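## Task

Place the white earphones in the small chest's bottom drawer and the black earphones in its middle drawer. When done, all drawers must be closed and the chest must still stand upright.

## Robot and tools

Robot: two arms, left_arm and right_arm, each ending in a two-finger gripper. The fingers point along the gripper's +z axis and close along its y axis. end_effector_position is the point between the finger pads, roughly 1 cm short of the tips.

Frames: the scene frame has its origin at table-top height, halfway between the two arms' nominal bases, about 5 to 10 cm in from the table's near edge. +x points out over the table, +z points up, and left_arm sits on the +y side. Camera sides are not arm sides. Calibrated bases: left_arm near (+0.005, +0.316, -0.007) m, right_arm near (+0.003, -0.329, -0.004) m, both nearly level. Each arm reports its hand pose, velocities and targets in its own base frame. Offsets also use that arm's base axes, and rotations turn about the Hand target's position. Fixed cameras and the table use the scene frame.

execute_actions(actions, cameras): actions is a list of actions. Each action is a table of up to 15 rows, one row per 1/30 s control step. A shorter table repeats its last row until 15 steps have passed. Each row holds 14 numbers in [-1, 1], covering both arms even if only one moves: left dx, dy, dz, rx, ry, rz, opening, then right dx, dy, dz, rx, ry, rz, opening. The first six numbers of each arm are an offset from that arm's Hand target as it stood when the action began. Every row is measured from that same start, not from the row before, so sending the same offset again moves the arm further. 1.0 equals 0.6 m for dx, dy, dz, or 180 degrees for rx, ry, rz. rx, ry, rz form a single rotation vector. Opening is absolute, not an offset: +1 is fully open (0.094 m) and -1 is shut. A 0 opening is a real command, so to leave a gripper alone, resend its current opening. Sending six zeros re-commands an arm's Hand target and can release a push. cameras is a list of names, ["all"], or []. An empty actions list returns images plus the scene number and task.

move(target, speed, blend, opening_speed, grip_force, blocking, cameras): target is either one 14-number row laid out as above, or a list of up to 15 such rows. Every row is an offset from the Hand targets at the start of the move, not from the previous row. Each gripper travels in a straight line and takes the shorter turn. The whole list shares at most 10 s. speed is the top path speed in m/s, from 0.002 to 2.9, default 0.25, with turning capped at twice that in rad/s. Give one value, or one per target. blend is in metres and rounds off the corners between listed targets; 0 means a full stop at each one. opening_speed is how fast the opening changes per second on the -1 to +1 scale, at least 0.2. grip_force is the force limit per finger pad in newtons, 10 to 50, given as one value or one per arm; it stays in effect until you change it. Lower forces close slowly. blocking=false returns after about 0.5 s while the move keeps running. Moves do not avoid obstacles or the other arm. Grippers lag behind the path and can overshoot, more so at speed. The result adds a 'move:' line giving the ending: done, off_target, moving, held or fault. Any arm not named in it is done, meaning within 10 mm and 2 degrees. limits=paced means a pose was clipped; limits=held means steps were withheld.

wait(seconds): 0 to 10 s, with each arm holding its last command; an ongoing move keeps running. stop(): brings a running move to rest, which needs some distance. zoom_image(camera, region): camera is one of cam_high, cam_low, cam_left_wrist, cam_right_wrist; region is [x0, y0, x1, y1] in pixels from the top-left corner, at most 504 by 504. finished_scene(scene): scene is 1 or 2. It cannot be undone, and any tool calls after it in the same reply act on the next scene.

Results: end_effector_position (m) and end_effector_quat_wxyz are given in the arm's base frame. Hand target is the last commanded pose after clipping, and it is the origin for the next offsets. A gripper often stops short of it; waiting does not close that gap, so send the remaining distance as a fresh offset. Tool commands shows the current gripper commands. grip_measured is the actual finger opening on the -1..1 scale, and the last Joint positions value gives it in metres. When the gripper is empty it reads a little wide; when squeezing, a little narrow. Joint velocities may be reported as within noise. Joint torques include the arm's own weight. Action results also list some intermediate step positions. The images are 672x504 from cam_high and cam_low, fixed on a beam behind the arms, plus one camera on each wrist.

Cautions: each control step limits commanded orientation to 40 degrees from the measured one, and friction can leave the gripper sagging, tilted or off target. Check the pose after every move and correct it. Do not route a path close to the arm's own base. A bar, a plate and a low rail behind the table can stick up to about 3 cm and give no warning on contact. Keep the arms, grippers and wrist cameras clear of each other, and never grip the other arm's fingers. Move slowly near contacts and do not aim far beyond a surface you touch. Avoid dropping objects, releasing them while they move, slamming drawers, or letting anything fall off the table, which fails the task. Holding weight, stretching out or pushing heats the motors: MOTOR HOT shows at 75 °C, at 90 °C the arm folds and stops, and at 100 °C it falls. Loose objects may get nudged occasionally. Thinking time counts as scene time.

Each tool is called as name([rows], argument=value, ...), one row to a line, values as JSON.

## Session

execute_actions(actions=[])

Scene clock: 0.00 s.
left_arm: end_effector_position=(+0.3986, +0.0092, +0.1092) grip_measured=+1.000 end_effector_quat_wxyz=(+0.604, -0.042, +0.793, +0.068) | right_arm: end_effector_position=(+0.3963, -0.0239, +0.0932) grip_measured=+1.000 end_effector_quat_wxyz=(+0.572, +0.048, +0.819, -0.016)
Joint positions: left_arm=[-0.079 1.543 0.367 0.905 -0.236 -0.005 0.094] | right_arm=[-0.042 1.527 0.383 0.791 0.043 0.047 0.094]
Joint velocities: within noise
Joint torques (N m): no reading
Heat: left arm: 30 °C; right arm: 29 °C.
Hand target: left_arm +0.4022, +0.0102, +0.1196; +0.616, -0.045, +0.783, +0.068 | right_arm +0.3976, -0.0245, +0.0973; +0.576, +0.049, +0.816, -0.016
Tool commands: left_gripper/opening=+1.0 right_gripper/opening=+1.0

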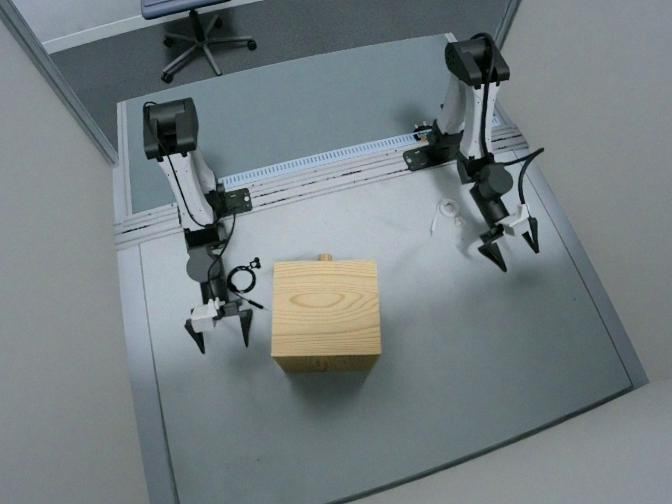

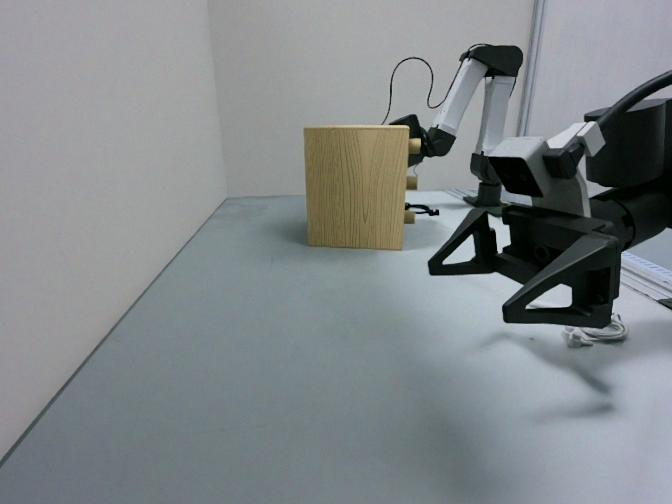

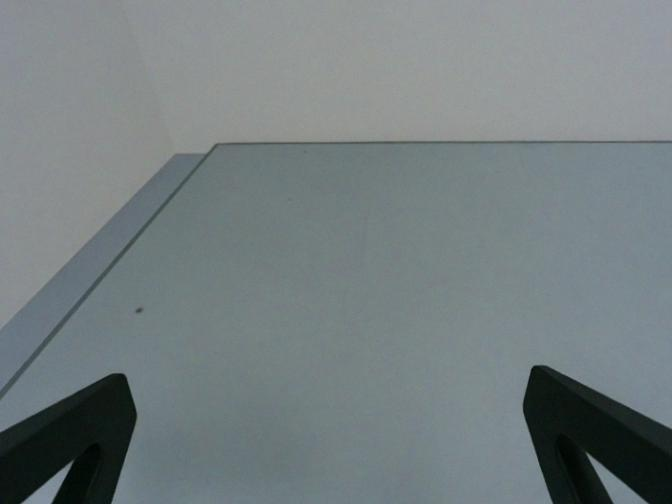

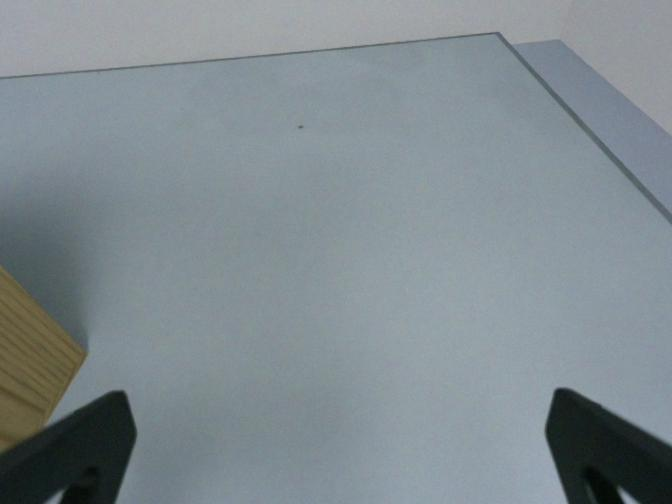

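zoom_image(camera="cam_high", region=[180, 200, 400, 380])

zoom_image(camera="cam_high", region=[400, 150, 560, 280])

zoom_image(camera="cam_low", region=[280, 100, 460, 270])

Scaled by 2.291 from the camera's 672x504 image, which has a finer 960x720 frame.

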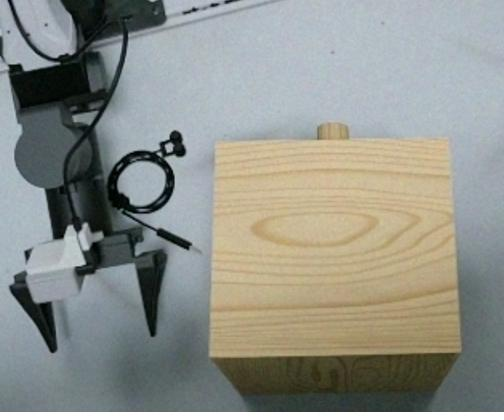

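Scaled by 3.150 from the camera's 672x504 image, which has a finer 960x720 frame.

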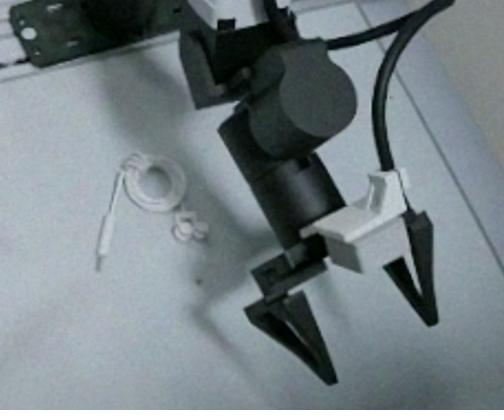

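Scaled by 2.800 from the camera's 672x504 image, which has a finer 960x720 frame.

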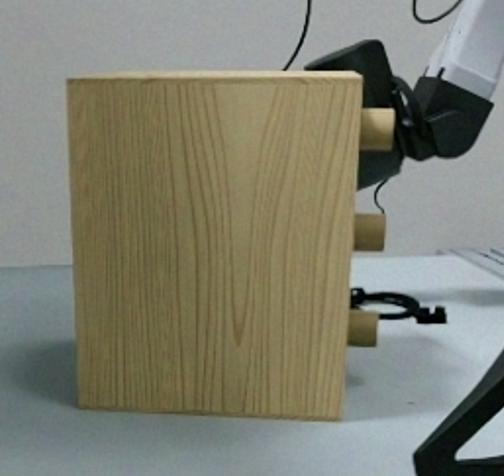

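move([
  [-0.16,-0.05,0.05,0.001,0.186,-0.051,1,-0.313,0.091,0.105,0.0147,0.1405,-0.0436,1],
  [-0.327,-0.105,0.05,0.002,0.372,-0.103,1,-0.301,0.4875,0.051,0.0147,0.1405,-0.0436,1],
], blend=[0.05,0], speed=0.3, cameras=["all"])

Scene clock: 9.23 s.
left_arm: end_effector_position=(+0.2003, -0.0484, +0.1398) grip_measured=+1.000 end_effector_quat_wxyz=(+0.076, +0.120, +0.990, -0.004) | right_arm: end_effector_position=(+0.2155, +0.2647, +0.1258) grip_measured=+1.000 end_effector_quat_wxyz=(+0.373, +0.111, +0.920, -0.044)
Joint positions: left_arm=[-0.247 1.174 1.045 -1.29 -0.012 -0.005 0.094] | right_arm=[1.249 1.708 1.266 -1.048 0.768 1.458 0.094]
Joint torques (N m): left_arm=[-0.16 -1.88 8.92 0.55 0.08 -0.1] | right_arm=[0.17 -4.7 7.97 0.29 0.6 0.07]
Heat: left arm: 31 °C; right arm: 33 °C.
Hand target: left_arm +0.2060, -0.0528, +0.1496; +0.087, +0.121, +0.989, -0.011 | right_arm +0.2169, +0.2680, +0.1279; +0.380, +0.113, +0.917, -0.047
Off the commanded pose: left_arm 0.012 m, 2 deg | right_arm 0.004 m, 1 deg.
move: off_target (left_arm)
camera_calibration:
cam_left_wrist: T_world_to_cam=[[-0.257262, -0.966243, -0.0137867, 0.00577813], [-0.922669, 0.24137, 0.300703, 0.189262], [-0.287225, 0.0900801, -0.953618, 0.284943], [0, 0, 0, 1]] pos_world=[0.257956, -0.0657669, 0.214895]
cam_right_wrist: T_world_to_cam=[[-0.255112, -0.966864, -0.00958107, 0.310543], [-0.91059, 0.243573, -0.333912, 0.214334], [0.325182, -0.0764607, -0.942555, 0.15963], [0, 0, 0, 1]] pos_world=[0.222485, 0.260252, 0.225004]

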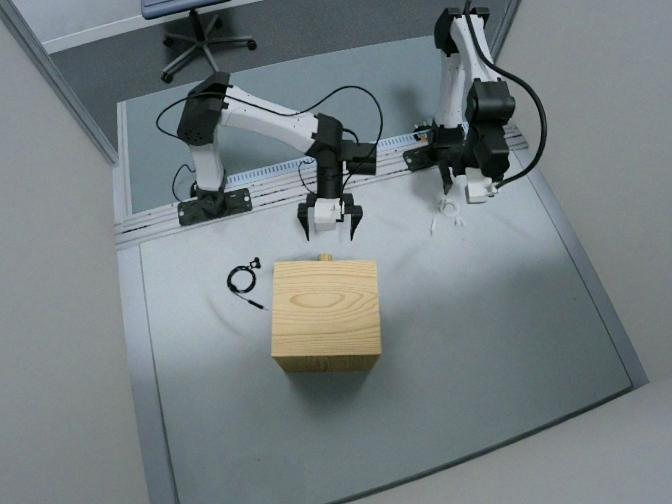

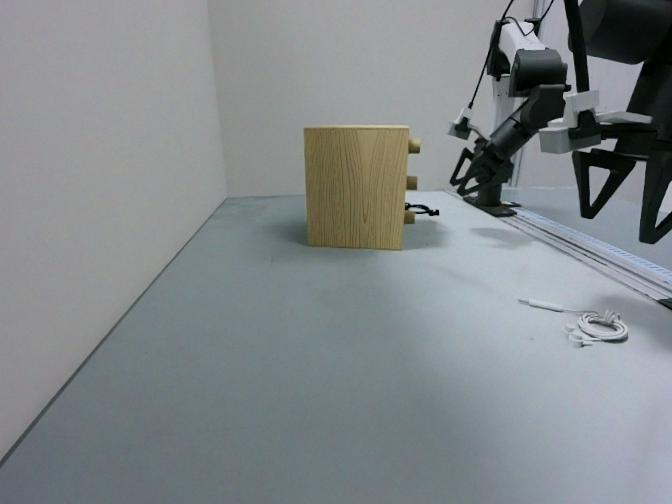

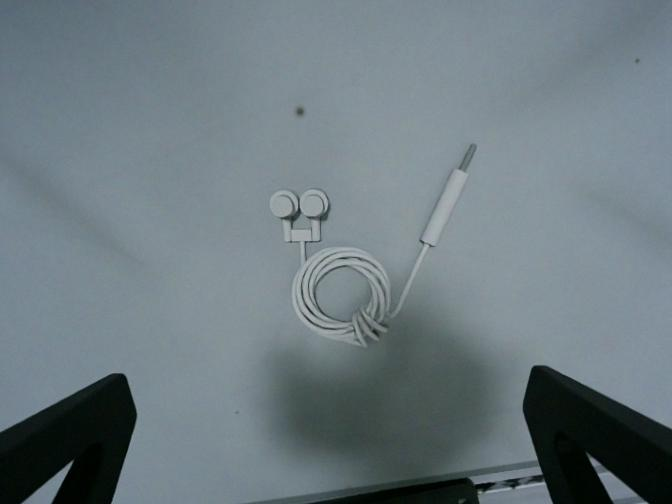

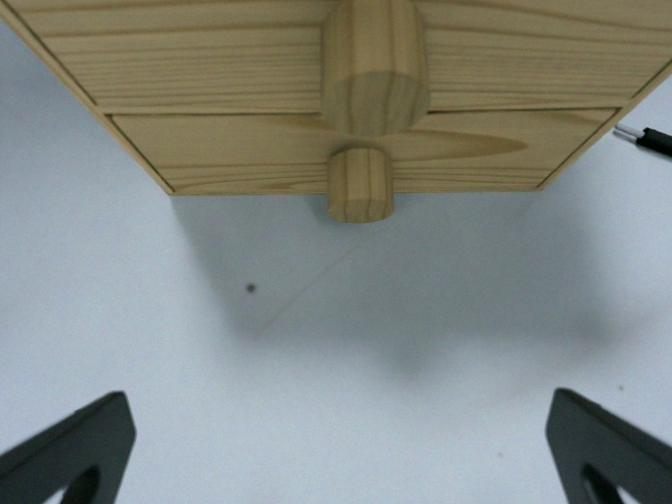

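move(target=[-0.011,-0.59,-0.12,-0.0946,-0.331,-0.02,1,0.047,-0.372,0.037,0.024,0.193,0.076,1], speed=0.25, cameras=["cam_low","cam_left_wrist","cam_right_wrist"])

Scene clock: 16.17 s.
left_arm: end_effector_position=(+0.1964, -0.4024, +0.0710) grip_measured=+1.000 end_effector_quat_wxyz=(+0.572, +0.139, +0.804, -0.085) | right_arm: end_effector_position=(+0.2442, +0.0430, +0.1470) grip_measured=+1.000 end_effector_quat_wxyz=(+0.093, +0.002, +0.996, -0.006)
Joint positions: left_arm=[-1.456 1.963 0.923 0.342 -1.027 -0.599 0.094] | right_arm=[0.21 1.312 1.16 -1.24 0.051 0.209 0.094]
Joint torques (N m): left_arm=[0.42 -6.76 6.49 1.85 -0.53 -0.05] | right_arm=[-0.59 -2.22 8.34 0.53 -0.13 -0.1]
Heat: left arm: 32 °C; right arm: 32 °C.
Hand target: left_arm +0.1995, -0.4069, +0.0778; +0.581, +0.126, +0.799, -0.091 | right_arm +0.2451, +0.0448, +0.1502; +0.088, -0.001, +0.996, +0.000
Off the commanded pose: left_arm 0.008 m, 2 deg | right_arm 0.004 m, 1 deg.
move: done
camera_calibration:
cam_left_wrist: T_world_to_cam=[[-0.326549, -0.944254, -0.0418389, -0.313719], [-0.665634, 0.261171, -0.699086, 0.320296], [0.671041, -0.200437, -0.713813, -0.0720068], [0, 0, 0, 1]] pos_world=[0.159075, -0.394315, 0.159389]
cam_right_wrist: T_world_to_cam=[[-0.0246533, -0.999582, 0.0151023, 0.0452672], [-0.96989, 0.0275769, 0.241979, 0.240572], [-0.242294, -0.00868195, -0.970164, 0.293172], [0, 0, 0, 1]] pos_world=[0.305478, 0.0411593, 0.225528]
Images, in order (width x height): cam_low 672x504, cam_left_wrist 672x504, cam_right_wrist 672x504.

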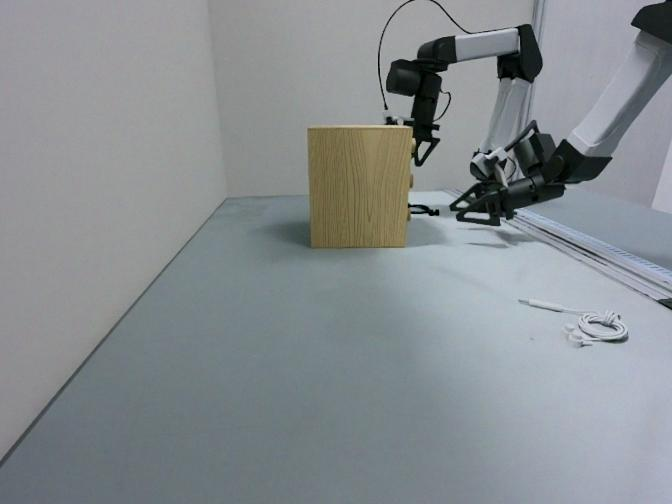

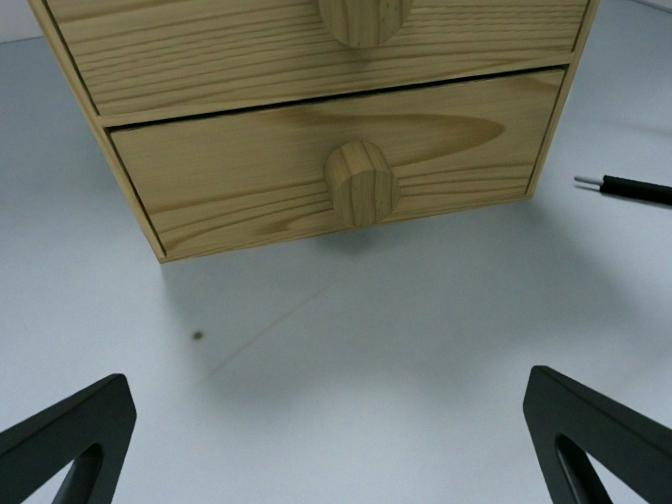

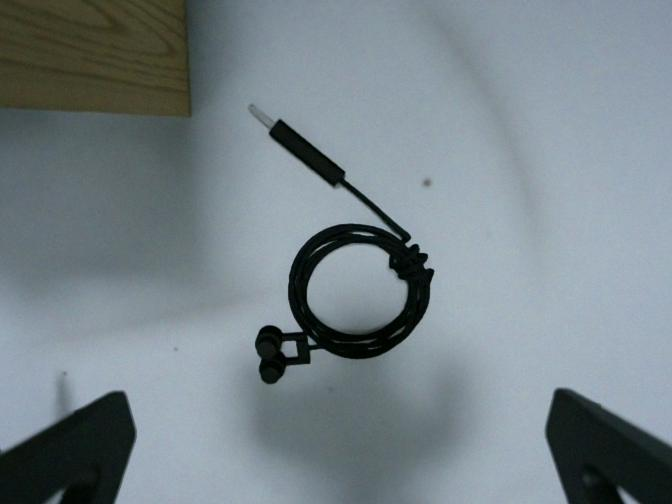

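move([
  [0.0675,-0.062,-0.008,0,0,0.047,1,-0.015,0.0287,-0.133,0,0,0,-0.15],
  [0.1775,-0.08,-0.045,0,0,0.047,1,-0.015,0.0287,-0.2,0,0,0,-0.15],
], speed=0.15, blend=[0.01,0], cameras=["cam_high","cam_low","cam_left_wrist","cam_right_wrist"])

Scene clock: 21.97 s.
left_arm: end_effector_position=(+0.2992, -0.4426, +0.0411) grip_measured=+1.000 end_effector_quat_wxyz=(+0.579, +0.079, +0.811, -0.025) | right_arm: end_effector_position=(+0.2383, +0.0613, +0.0345) grip_measured=-0.147 end_effector_quat_wxyz=(+0.094, -0.003, +0.996, +0.001)
Joint positions: left_arm=[-1.256 2.293 1.326 0.3 -1.013 -0.535 0.094] | right_arm=[0.288 1.368 0.746 -0.767 0.051 0.277 0.04]
Joint torques (N m): left_arm=[0.91 -8.84 8.29 2.01 -0.17 0.01] | right_arm=[0.14 -2.37 5.55 0.75 0.02 0.06]
Heat: left arm: 32 °C; right arm: 33 °C.
Hand target: left_arm +0.3061, -0.4548, +0.0507; +0.586, +0.067, +0.806, -0.048 | right_arm +0.2362, +0.0621, +0.0302; +0.088, -0.001, +0.996, +0.000
Off the commanded pose: left_arm 0.017 m, 3 deg | right_arm 0.005 m, 1 deg.
move: off_target (left_arm)
camera_calibration:
cam_left_wrist: T_world_to_cam=[[-0.164557, -0.983922, -0.06941, -0.384344], [-0.693516, 0.165452, -0.701185, 0.344304], [0.701396, -0.0672477, -0.709592, -0.120734], [0, 0, 0, 1]] pos_world=[0.260216, -0.44325, 0.129072]
cam_right_wrist: T_world_to_cam=[[-0.0135937, -0.999906, 0.00155343, 0.0629301], [-0.970913, 0.0135709, 0.239049, 0.262834], [-0.239048, 0.00174131, -0.971006, 0.1813], [0, 0, 0, 1]] pos_world=[0.299384, 0.0590416, 0.113116]

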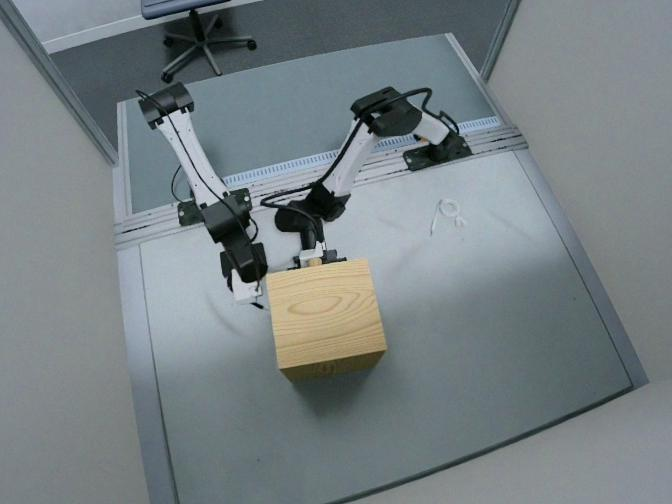

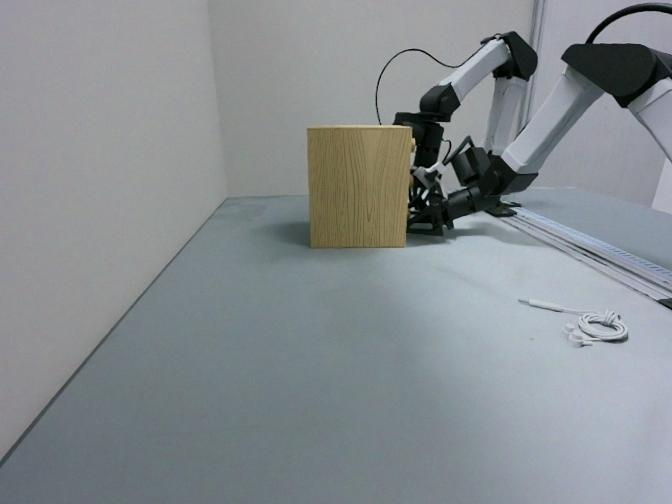

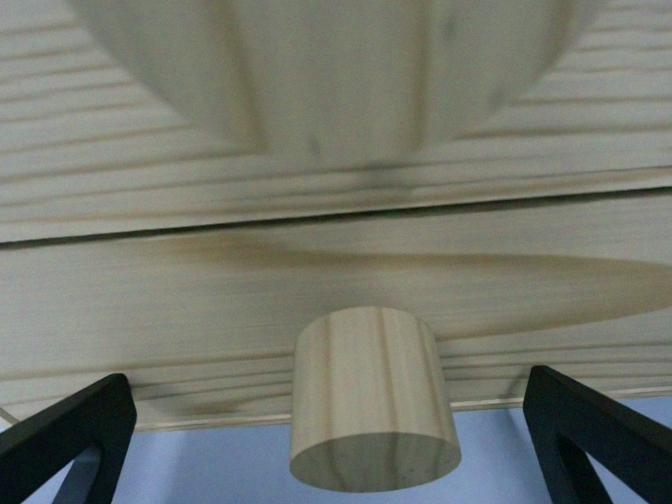

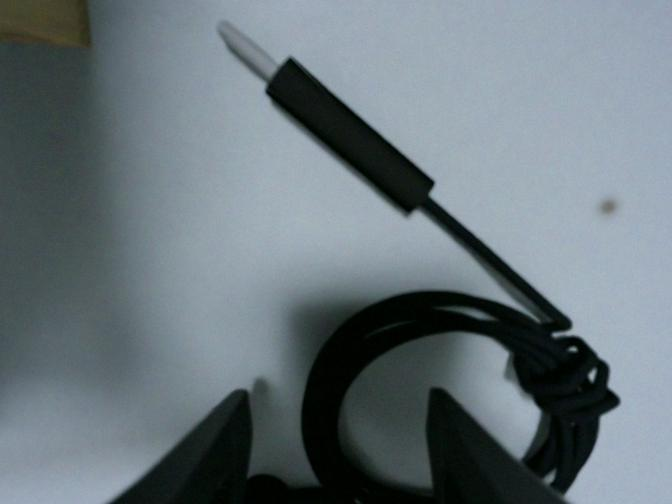

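move([
  [0.006,-0.014,0.0,0,0,0,1,0,0.006,-0.0185,0,0,0,-0.15],
  [0.006,-0.014,0.0,0,0,0,-0.5,0,0.006,-0.0185,0,0,0,-1],
], speed=0.1, grip_force=[50, 20], opening_speed=1.2, cameras=["cam_left_wrist","cam_right_wrist"])

Scene clock: 27.30 s.
left_arm: end_effector_position=(+0.2991, -0.4512, +0.0375) grip_measured=-0.448 end_effector_quat_wxyz=(+0.578, +0.087, +0.811, -0.023) | right_arm: end_effector_position=(+0.2391, +0.0653, +0.0239) grip_measured=-0.909 end_effector_quat_wxyz=(+0.095, -0.002, +0.995, +0.003)
Joint positions: left_arm=[-1.261 2.322 1.367 0.282 -1.01 -0.528 0.026] | right_arm=[0.303 1.393 0.72 -0.714 0.051 0.293 0.004]
Joint torques (N m): left_arm=[1.46 -9.29 8.94 1.95 -0.18 -0.05] | right_arm=[0.24 -2.43 5.31 0.73 0.06 0.06]
Heat: left arm: 33 °C; right arm: 33 °C.
Hand target: left_arm +0.3097, -0.4632, +0.0506; +0.586, +0.067, +0.806, -0.048 | right_arm +0.2362, +0.0657, +0.0191; +0.088, -0.001, +0.996, +0.000
Off the commanded pose: left_arm 0.021 m, 4 deg | right_arm 0.006 m, 1 deg.
grip_force (N): 50, 20
move: off_target (left_arm); target 2's new opening was sent with left_arm's hand 0.023 m and 4 deg from that target
camera_calibration:
cam_left_wrist: T_world_to_cam=[[-0.173777, -0.981472, -0.0807054, -0.388708], [-0.693297, 0.180131, -0.697777, 0.349514], [0.699386, -0.0653048, -0.711754, -0.122163], [0, 0, 0, 1]] pos_world=[0.260207, -0.452442, 0.125562]
cam_right_wrist: T_world_to_cam=[[-0.0144807, -0.999893, -0.00195977, 0.0673717], [-0.971317, 0.0136015, 0.237401, 0.266159], [-0.237349, 0.00534129, -0.97141, 0.170543], [0, 0, 0, 1]] pos_world=[0.299979, 0.0628334, 0.102613]
Images, in order (width x height): cam_left_wrist 672x504, cam_right_wrist 672x504.

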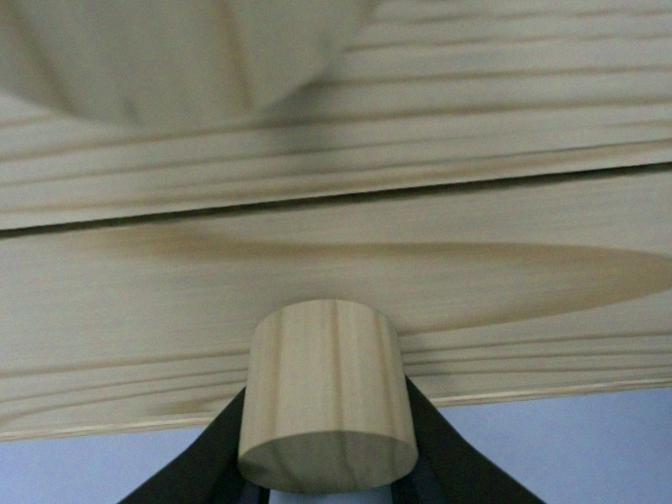

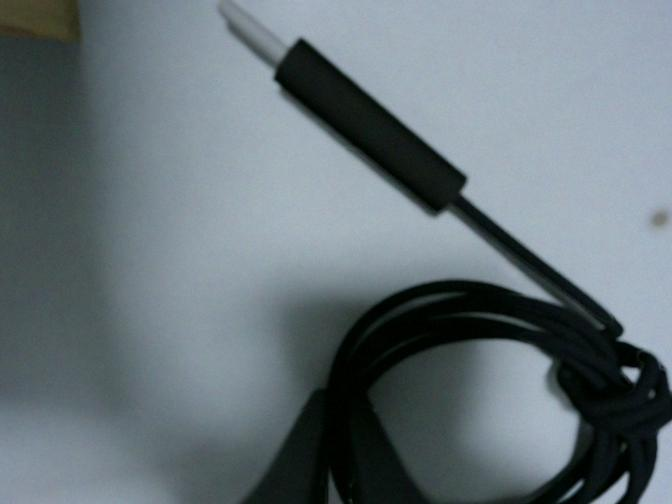

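move(target=[-0.198,0.030,0.001,0,0,0,-0.5,-0.03,-0.03,0.15,0,0,0,-1], speed=0.12, cameras=["all"])

Scene clock: 29.63 s.
left_arm: end_effector_position=(+0.1964, -0.4387, +0.0353) grip_measured=-0.448 end_effector_quat_wxyz=(+0.589, +0.079, +0.804, -0.025) | right_arm: end_effector_position=(+0.2170, +0.0472, +0.0995) grip_measured=-0.913 end_effector_quat_wxyz=(+0.077, +0.000, +0.997, -0.006)
Joint positions: left_arm=[-1.493 2.257 1.289 -0.012 -1.193 -0.89 0.026] | right_arm=[0.254 1.239 0.926 -1.11 0.051 0.251 0.004]
Joint torques (N m): left_arm=[-0.75 -11.97 5.83 0.96 -0.37 -0.33] | right_arm=[-0.79 -4.18 8.08 0.47 -0.05 -0.1]
Heat: left arm: 33 °C; right arm: 33 °C.
Hand target: left_arm +0.1909, -0.4452, +0.0514; +0.586, +0.067, +0.806, -0.048 | right_arm +0.2182, +0.0476, +0.1091; +0.088, -0.001, +0.996, +0.000
Off the commanded pose: left_arm 0.018 m, 3 deg | right_arm 0.010 m, 1 deg.
grip_force (N): 50, 20
move: off_target (left_arm)
camera_calibration:
cam_left_wrist: T_world_to_cam=[[-0.161827, -0.984198, -0.0718738, -0.398376], [-0.677395, 0.163754, -0.717162, 0.264921], [0.717599, -0.0673694, -0.693191, -0.0562297], [0, 0, 0, 1]] pos_world=[0.155338, -0.439251, 0.12238]
cam_right_wrist: T_world_to_cam=[[-0.0213066, -0.999644, 0.0160548, 0.0487011], [-0.96208, 0.0248685, 0.271633, 0.221133], [-0.271935, -0.00965844, -0.962267, 0.246237], [0, 0, 0, 1]] pos_world=[0.280746, 0.0455628, 0.176097]

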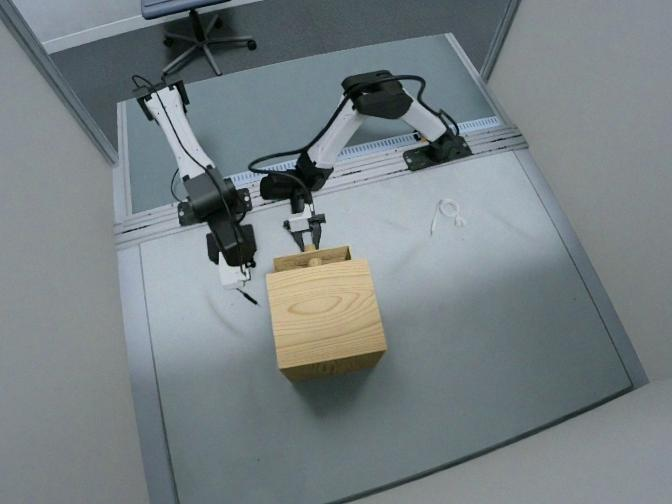

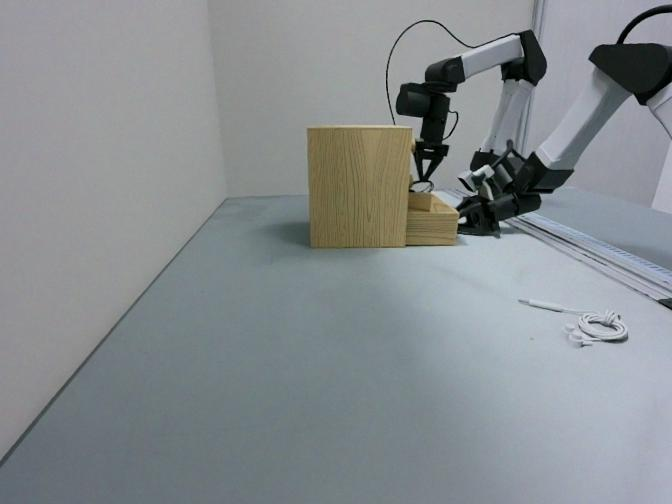

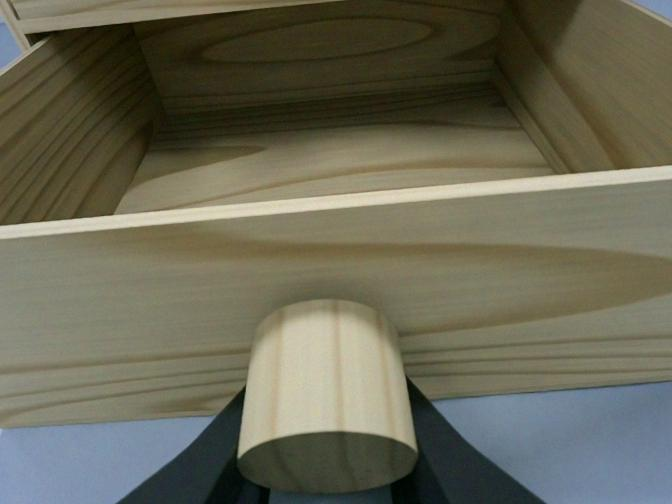

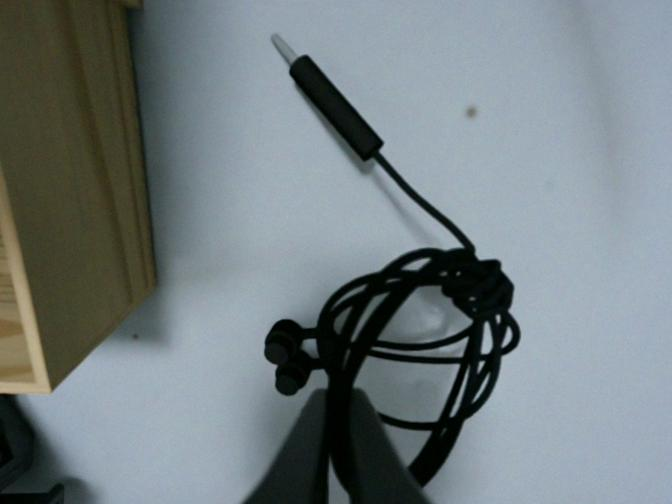

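move([
  [0,0,0,0,0,0,0,0,0,0,0,0,0,-1],
  [-0.015,0.01,0.14,0,0,0,0,0,0,0.1,0,0,0,-1],
  [-0.013,0.695,0.081,0.0694,0.3375,-0.0223,-0.3,0,0,0.1,0,0,0,-1],
], speed=0.3, blend=[0,0.03,0], cameras=["cam_high","cam_left_wrist","cam_right_wrist"])

Scene clock: 35.47 s.
left_arm: end_effector_position=(+0.1753, -0.0267, +0.0898) grip_measured=-0.297 end_effector_quat_wxyz=(+0.074, +0.120, +0.990, -0.006) | right_arm: end_effector_position=(+0.2188, +0.0477, +0.1644) grip_measured=-0.913 end_effector_quat_wxyz=(+0.088, +0.001, +0.996, -0.003)
Joint positions: left_arm=[-0.142 1.05 0.78 -1.153 0.009 0.098 0.033] | right_arm=[0.254 1.239 1.181 -1.343 0.051 0.251 0.004]
Joint torques (N m): left_arm=[0.95 -1.05 9.01 0.58 0.12 0.03] | right_arm=[-0.76 -2.59 7.73 0.51 -0.05 -0.1]
Heat: left arm: 34 °C; right arm: 34 °C.
Hand target: left_arm +0.1832, -0.0282, +0.1000; +0.087, +0.121, +0.989, -0.011 | right_arm +0.2182, +0.0476, +0.1690; +0.088, -0.001, +0.996, +0.000
Off the commanded pose: left_arm 0.013 m, 2 deg | right_arm 0.005 m, 0 deg.
grip_force (N): 50, 20
move: off_target (left_arm); target 3's new opening was sent with left_arm's hand 0.013 m and 2 deg from that target
camera_calibration:
cam_left_wrist: T_world_to_cam=[[-0.257272, -0.966298, -0.00893948, 0.0192842], [-0.921482, 0.242533, 0.303395, 0.17553], [-0.291002, 0.0862926, -0.952823, 0.22867], [0, 0, 0, 1]] pos_world=[0.233253, -0.0436701, 0.1648]
cam_right_wrist: T_world_to_cam=[[-0.0215705, -0.999716, 0.0100962, 0.049252], [-0.967597, 0.0234165, 0.25141, 0.209836], [-0.251575, -0.00434601, -0.967828, 0.305286], [0, 0, 0, 1]] pos_world=[0.280902, 0.0456512, 0.242212]
Images, in order (width x height): cam_high 672x504, cam_left_wrist 672x504, cam_right_wrist 672x504.

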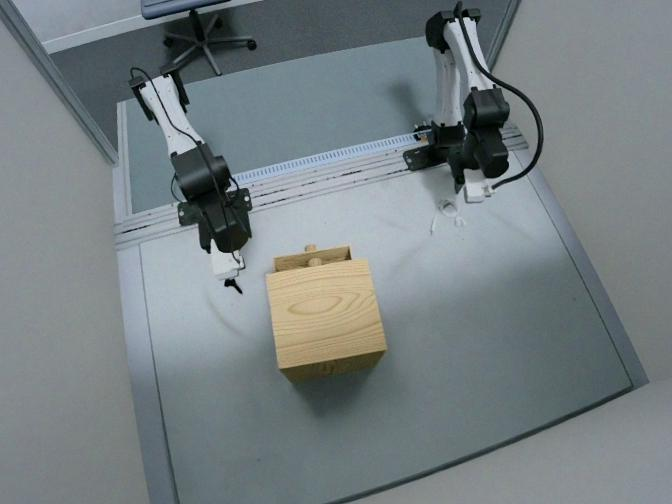

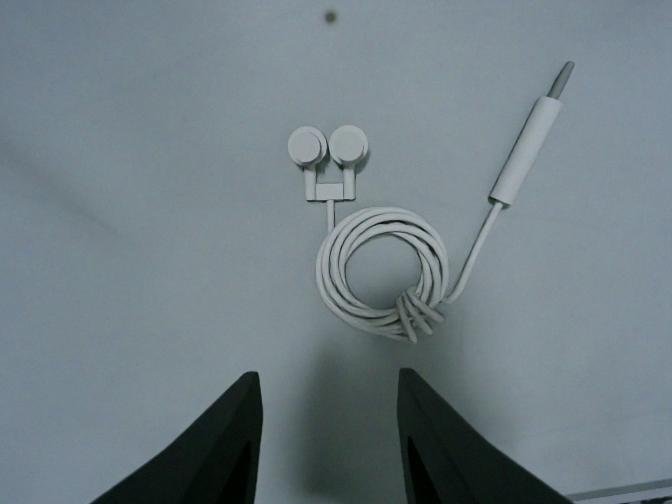

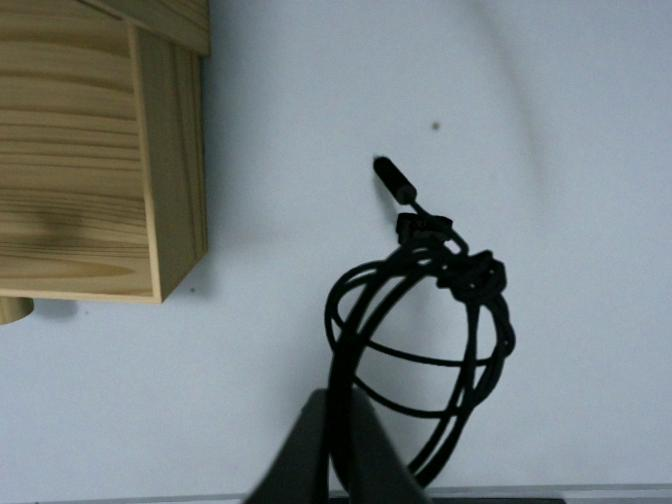

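move(target=[0.005,0,-0.1145,0,0,0,-0.3,0,0,0,0,0,0,-1], speed=0.15, cameras=["cam_left_wrist"])

Scene clock: 37.33 s.
left_arm: end_effector_position=(+0.1839, -0.0275, +0.0348) grip_measured=-0.297 end_effector_quat_wxyz=(+0.082, +0.120, +0.989, -0.006) | right_arm: end_effector_position=(+0.2188, +0.0477, +0.1644) grip_measured=-0.913 end_effector_quat_wxyz=(+0.088, +0.001, +0.996, -0.003)
Joint positions: left_arm=[-0.14 1.112 0.587 -0.881 0.009 0.101 0.033] | right_arm=[0.254 1.239 1.181 -1.343 0.051 0.251 0.004]
Joint torques (N m): left_arm=[0.95 -1.43 4.89 0.96 0.12 0.02] | right_arm=[-0.77 -2.56 7.77 0.52 -0.06 -0.1]
Heat: left arm: 34 °C; right arm: 34 °C.
Hand target: left_arm +0.1862, -0.0282, +0.0314; +0.087, +0.121, +0.989, -0.011 | right_arm +0.2182, +0.0476, +0.1690; +0.088, -0.001, +0.996, +0.000
Off the commanded pose: left_arm 0.004 m, 1 deg | right_arm 0.005 m, 0 deg.
grip_force (N): 50, 20
move: done
camera_calibration:
cam_left_wrist: T_world_to_cam=[[-0.257139, -0.966317, -0.0105753, 0.0201527], [-0.926369, 0.243363, 0.28743, 0.201807], [-0.275174, 0.0837059, -0.957743, 0.176019], [0, 0, 0, 1]] pos_world=[0.240566, -0.0443723, 0.110789]
Images, in order (width x height): cam_left_wrist 672x504.

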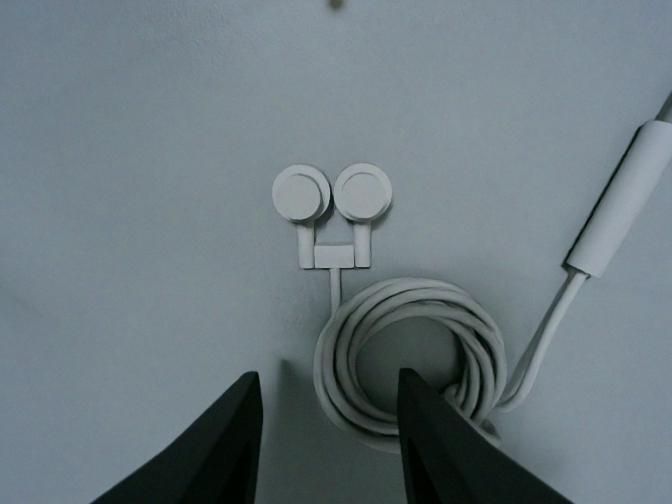

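move([
  [-0.007,0.001,-0.0275,0,0,0,-0.3,0,0,0,0,0,0,-1],
  [-0.007,0.001,-0.0275,0,0,0,-1,0,0,0,0,0,0,-1],
], speed=0.1, grip_force=[20, 20], cameras=["cam_left_wrist"])

Scene clock: 41.70 s.
left_arm: end_effector_position=(+0.1800, -0.0271, +0.0182) grip_measured=-0.885 end_effector_quat_wxyz=(+0.083, +0.120, +0.989, -0.007) | right_arm: end_effector_position=(+0.2188, +0.0477, +0.1644) grip_measured=-0.913 end_effector_quat_wxyz=(+0.088, +0.001, +0.996, -0.003)
Joint positions: left_arm=[-0.14 1.119 0.521 -0.807 0.01 0.101 0.005] | right_arm=[0.254 1.239 1.181 -1.343 0.051 0.251 0.004]
Joint torques (N m): left_arm=[0.94 -1.32 4.93 0.95 0.12 0.02] | right_arm=[-0.72 -2.58 7.8 0.52 -0.06 -0.11]
Heat: left arm: 34 °C; right arm: 34 °C.
Hand target: left_arm +0.1819, -0.0276, +0.0149; +0.087, +0.121, +0.989, -0.011 | right_arm +0.2182, +0.0476, +0.1690; +0.088, -0.001, +0.996, +0.000
Off the commanded pose: left_arm 0.004 m, 1 deg | right_arm 0.005 m, 0 deg.
grip_force (N): 20, 20
move: done
camera_calibration:
cam_left_wrist: T_world_to_cam=[[-0.25763, -0.966192, -0.010012, 0.0195003], [-0.926439, 0.24406, 0.286611, 0.202876], [-0.274478, 0.083115, -0.957995, 0.158811], [0, 0, 0, 1]] pos_world=[0.236566, -0.0438725, 0.094189]
Images, in order (width x height): cam_left_wrist 672x504.

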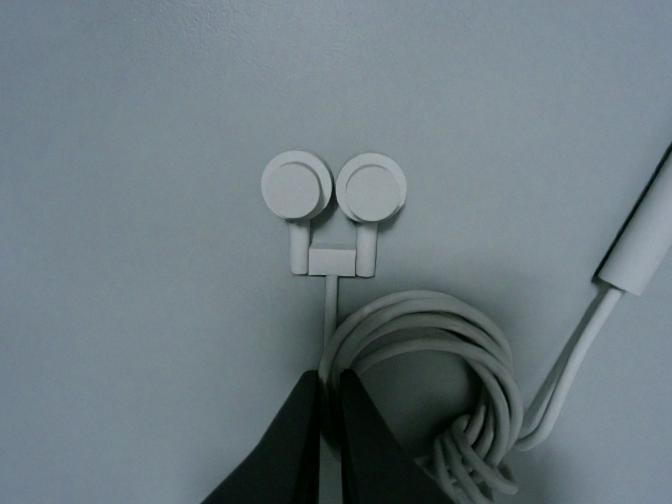

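move([
  [0,0,0.2,0,0,0,-1,0,-0.05,0,0,0,0,-1],
  [0.03,-0.37,0.308,-0.0281,-0.136,0.0117,-1,0,-0.1,0,0,0,0,-1],
  [0.138,-0.712,0.292,-0.0562,-0.2717,0.0233,-1,0,-0.1,0,0,0,0,-1],
], speed=0.25, blend=[0.03,0.05,0], cameras=["all"])

Scene clock: 46.10 s.
left_arm: end_effector_position=(+0.2592, -0.4455, +0.1722) grip_measured=-0.889 end_effector_quat_wxyz=(+0.480, +0.088, +0.873, -0.023) | right_arm: end_effector_position=(+0.2225, -0.0137, +0.1640) grip_measured=-0.913 end_effector_quat_wxyz=(+0.082, +0.001, +0.997, -0.006)
Joint positions: left_arm=[-1.308 2.077 1.775 -0.711 -0.883 -0.838 0.005] | right_arm=[-0.059 1.239 1.181 -1.347 0.002 -0.058 0.004]
Joint torques (N m): left_arm=[0.32 -8.88 9.63 1.53 -0.64 -0.04] | right_arm=[-0.84 -4.23 6.56 0.52 -0.16 -0.1]
Heat: left arm: 35 °C; right arm: 34 °C.
Hand target: left_arm +0.2648, -0.4547, +0.1901; +0.498, +0.071, +0.863, -0.041 | right_arm +0.2181, -0.0124, +0.1690; +0.088, -0.001, +0.996, +0.000
Off the commanded pose: left_arm 0.021 m, 4 deg | right_arm 0.007 m, 1 deg.
grip_force (N): 20, 20
move: off_target (left_arm)
camera_calibration:
cam_left_wrist: T_world_to_cam=[[-0.185293, -0.980763, -0.0613983, -0.379156], [-0.834807, 0.190065, -0.516695, 0.424772], [0.518425, -0.0444845, -0.853965, 0.0826755], [0, 0, 0, 1]] pos_world=[0.241487, -0.448919, 0.2668]
cam_right_wrist: T_world_to_cam=[[-0.0220809, -0.999636, 0.0154978, -0.0127665], [-0.964699, 0.025373, 0.262129, 0.212607], [-0.262426, -0.00916266, -0.964908, 0.307531], [0, 0, 0, 1]] pos_world=[0.285525, -0.0153386, 0.241207]

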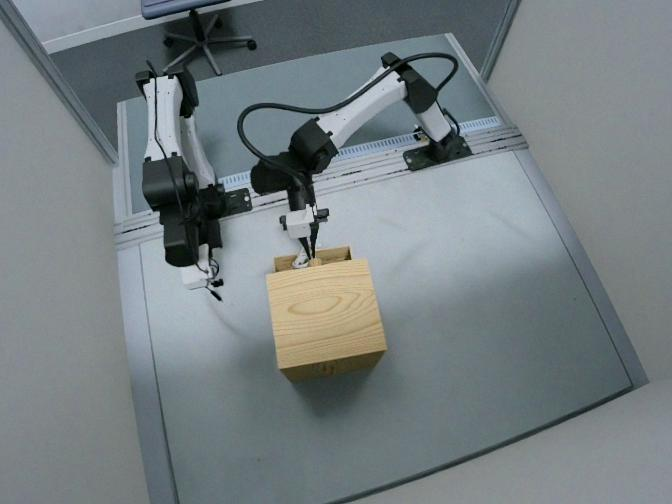

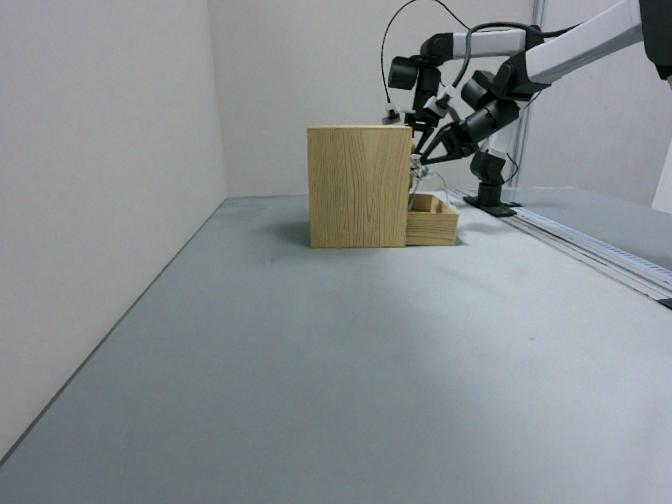

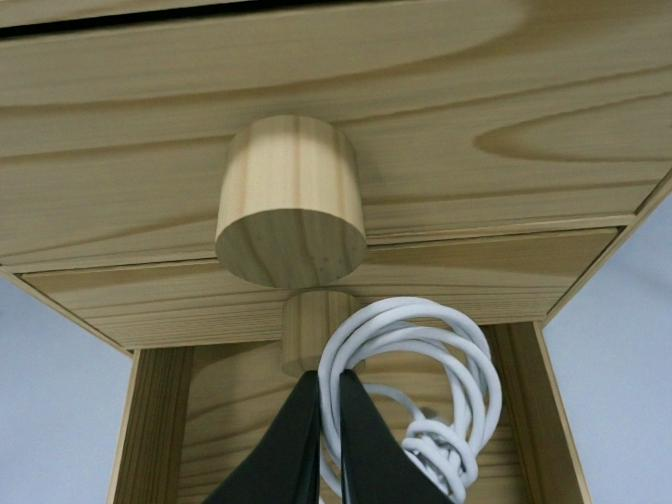

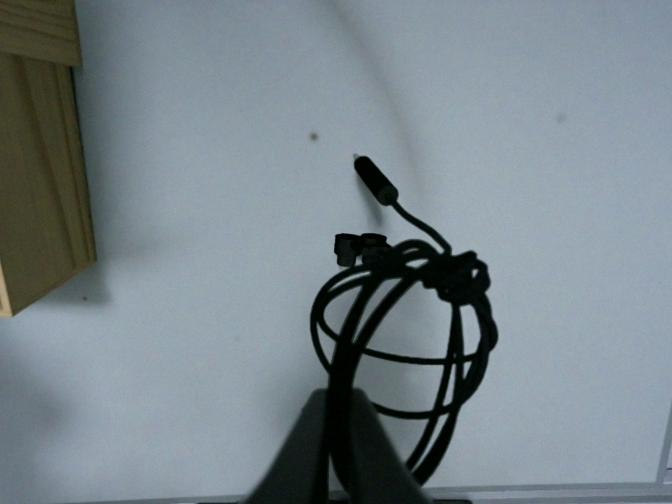

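zoom_image(camera="cam_low", region=[360, 130, 510, 260])

zoom_image(camera="cam_high", region=[250, 180, 390, 290])

Scaled by 3.360 from the camera's 672x504 image, which has a finer 960x720 frame.

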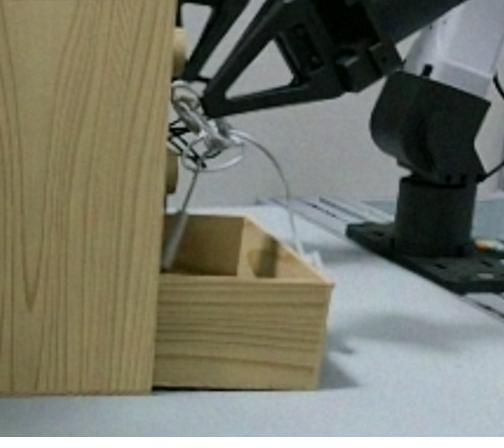

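Scaled by 3.600 from the camera's 672x504 image, which has a finer 960x720 frame.

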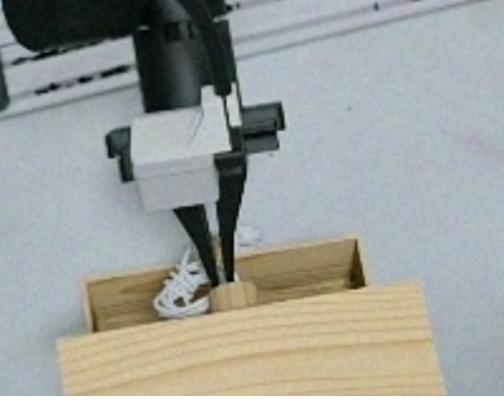

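move(target=[-0.02,0.02,0.015,0.427,-0.0715,-0.25,-1,0,0,0,0,0,0,-1], speed=0.4, cameras=["cam_high","cam_low","cam_left_wrist"])

zoom_image(camera="cam_low", region=[360, 130, 510, 260])

zoom_image(camera="cam_high", region=[250, 180, 390, 290])

Scene clock: 51.63 s.
left_arm: end_effector_position=(+0.2535, -0.4445, +0.1731) grip_measured=-0.889 end_effector_quat_wxyz=(+0.356, +0.675, +0.556, +0.329) | right_arm: end_effector_position=(+0.2225, -0.0137, +0.1640) grip_measured=-0.913 end_effector_quat_wxyz=(+0.082, +0.001, +0.997, -0.006)
Joint positions: left_arm=[-1.323 2.077 1.775 -0.729 -0.906 0.707 0.005] | right_arm=[-0.059 1.239 1.181 -1.347 0.002 -0.058 0.004]
Joint torques (N m): left_arm=[0.05 -12.83 6.24 1.4 -0.53 -0.04] | right_arm=[-0.81 -4.25 6.53 0.51 -0.16 -0.11]
Heat: left arm: 35 °C; right arm: 34 °C.
Hand target: left_arm +0.2528, -0.4428, +0.1991; +0.382, +0.661, +0.560, +0.323 | right_arm +0.2181, -0.0124, +0.1690; +0.088, -0.001, +0.996, +0.000
Off the commanded pose: left_arm 0.026 m, 3 deg | right_arm 0.007 m, 1 deg.
grip_force (N): 20, 20
move: off_target (left_arm)
camera_calibration:
cam_left_wrist: T_world_to_cam=[[-0.512574, 0.146994, -0.845968, 0.340858], [-0.213594, 0.932439, 0.291436, 0.452905], [0.831653, 0.330076, -0.446547, 0.102962], [0, 0, 0, 1]] pos_world=[0.185824, -0.506396, 0.202339]
Images, in order (width x height): cam_high 672x504, cam_low 672x504, cam_left_wrist 672x504.

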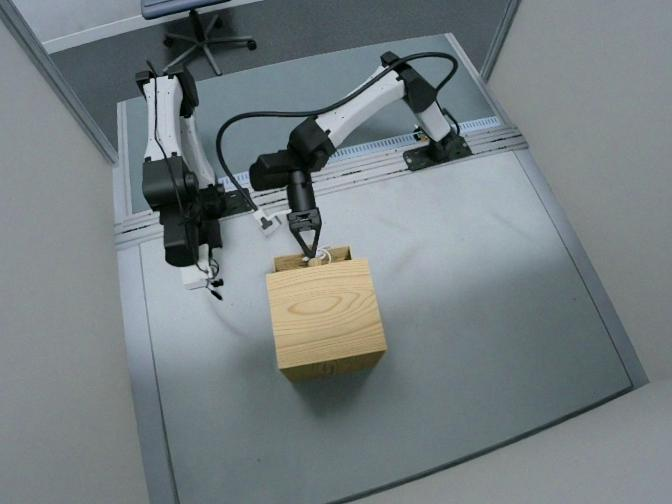

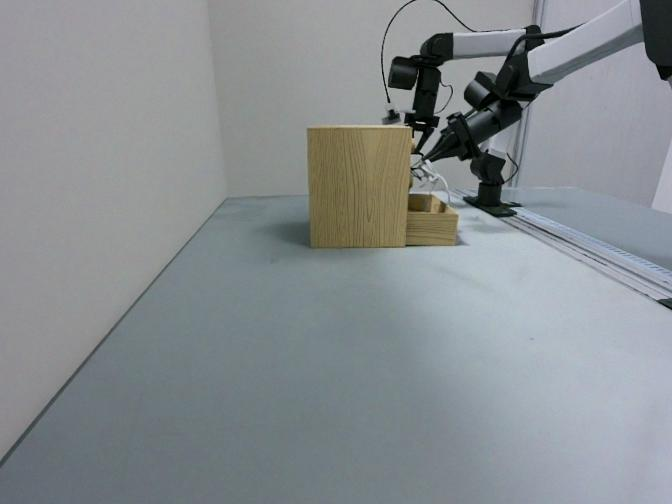

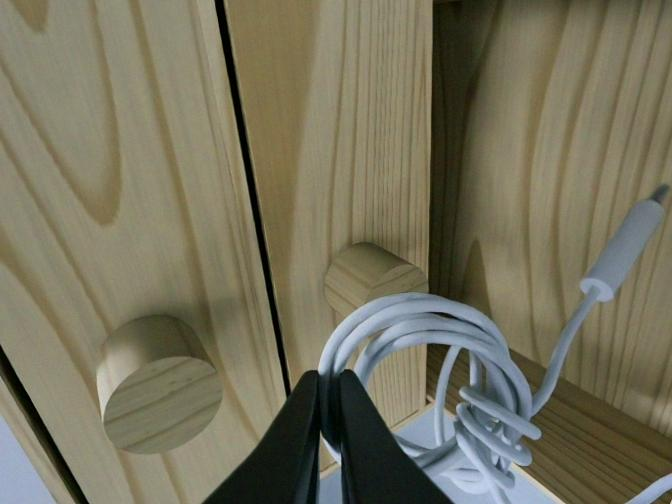

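Scaled by 3.360 from the camera's 672x504 image, which has a finer 960x720 frame.

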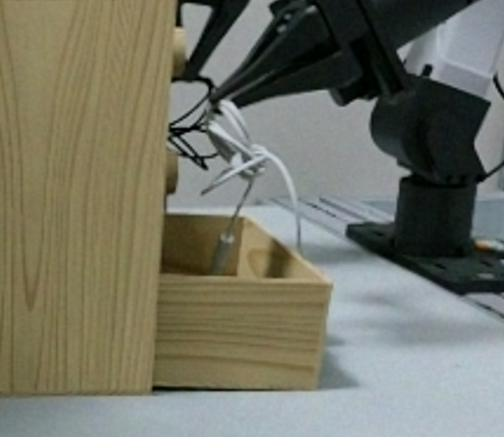

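Scaled by 3.600 from the camera's 672x504 image, which has a finer 960x720 frame.

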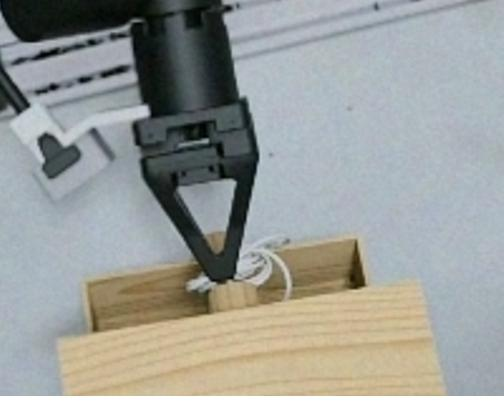

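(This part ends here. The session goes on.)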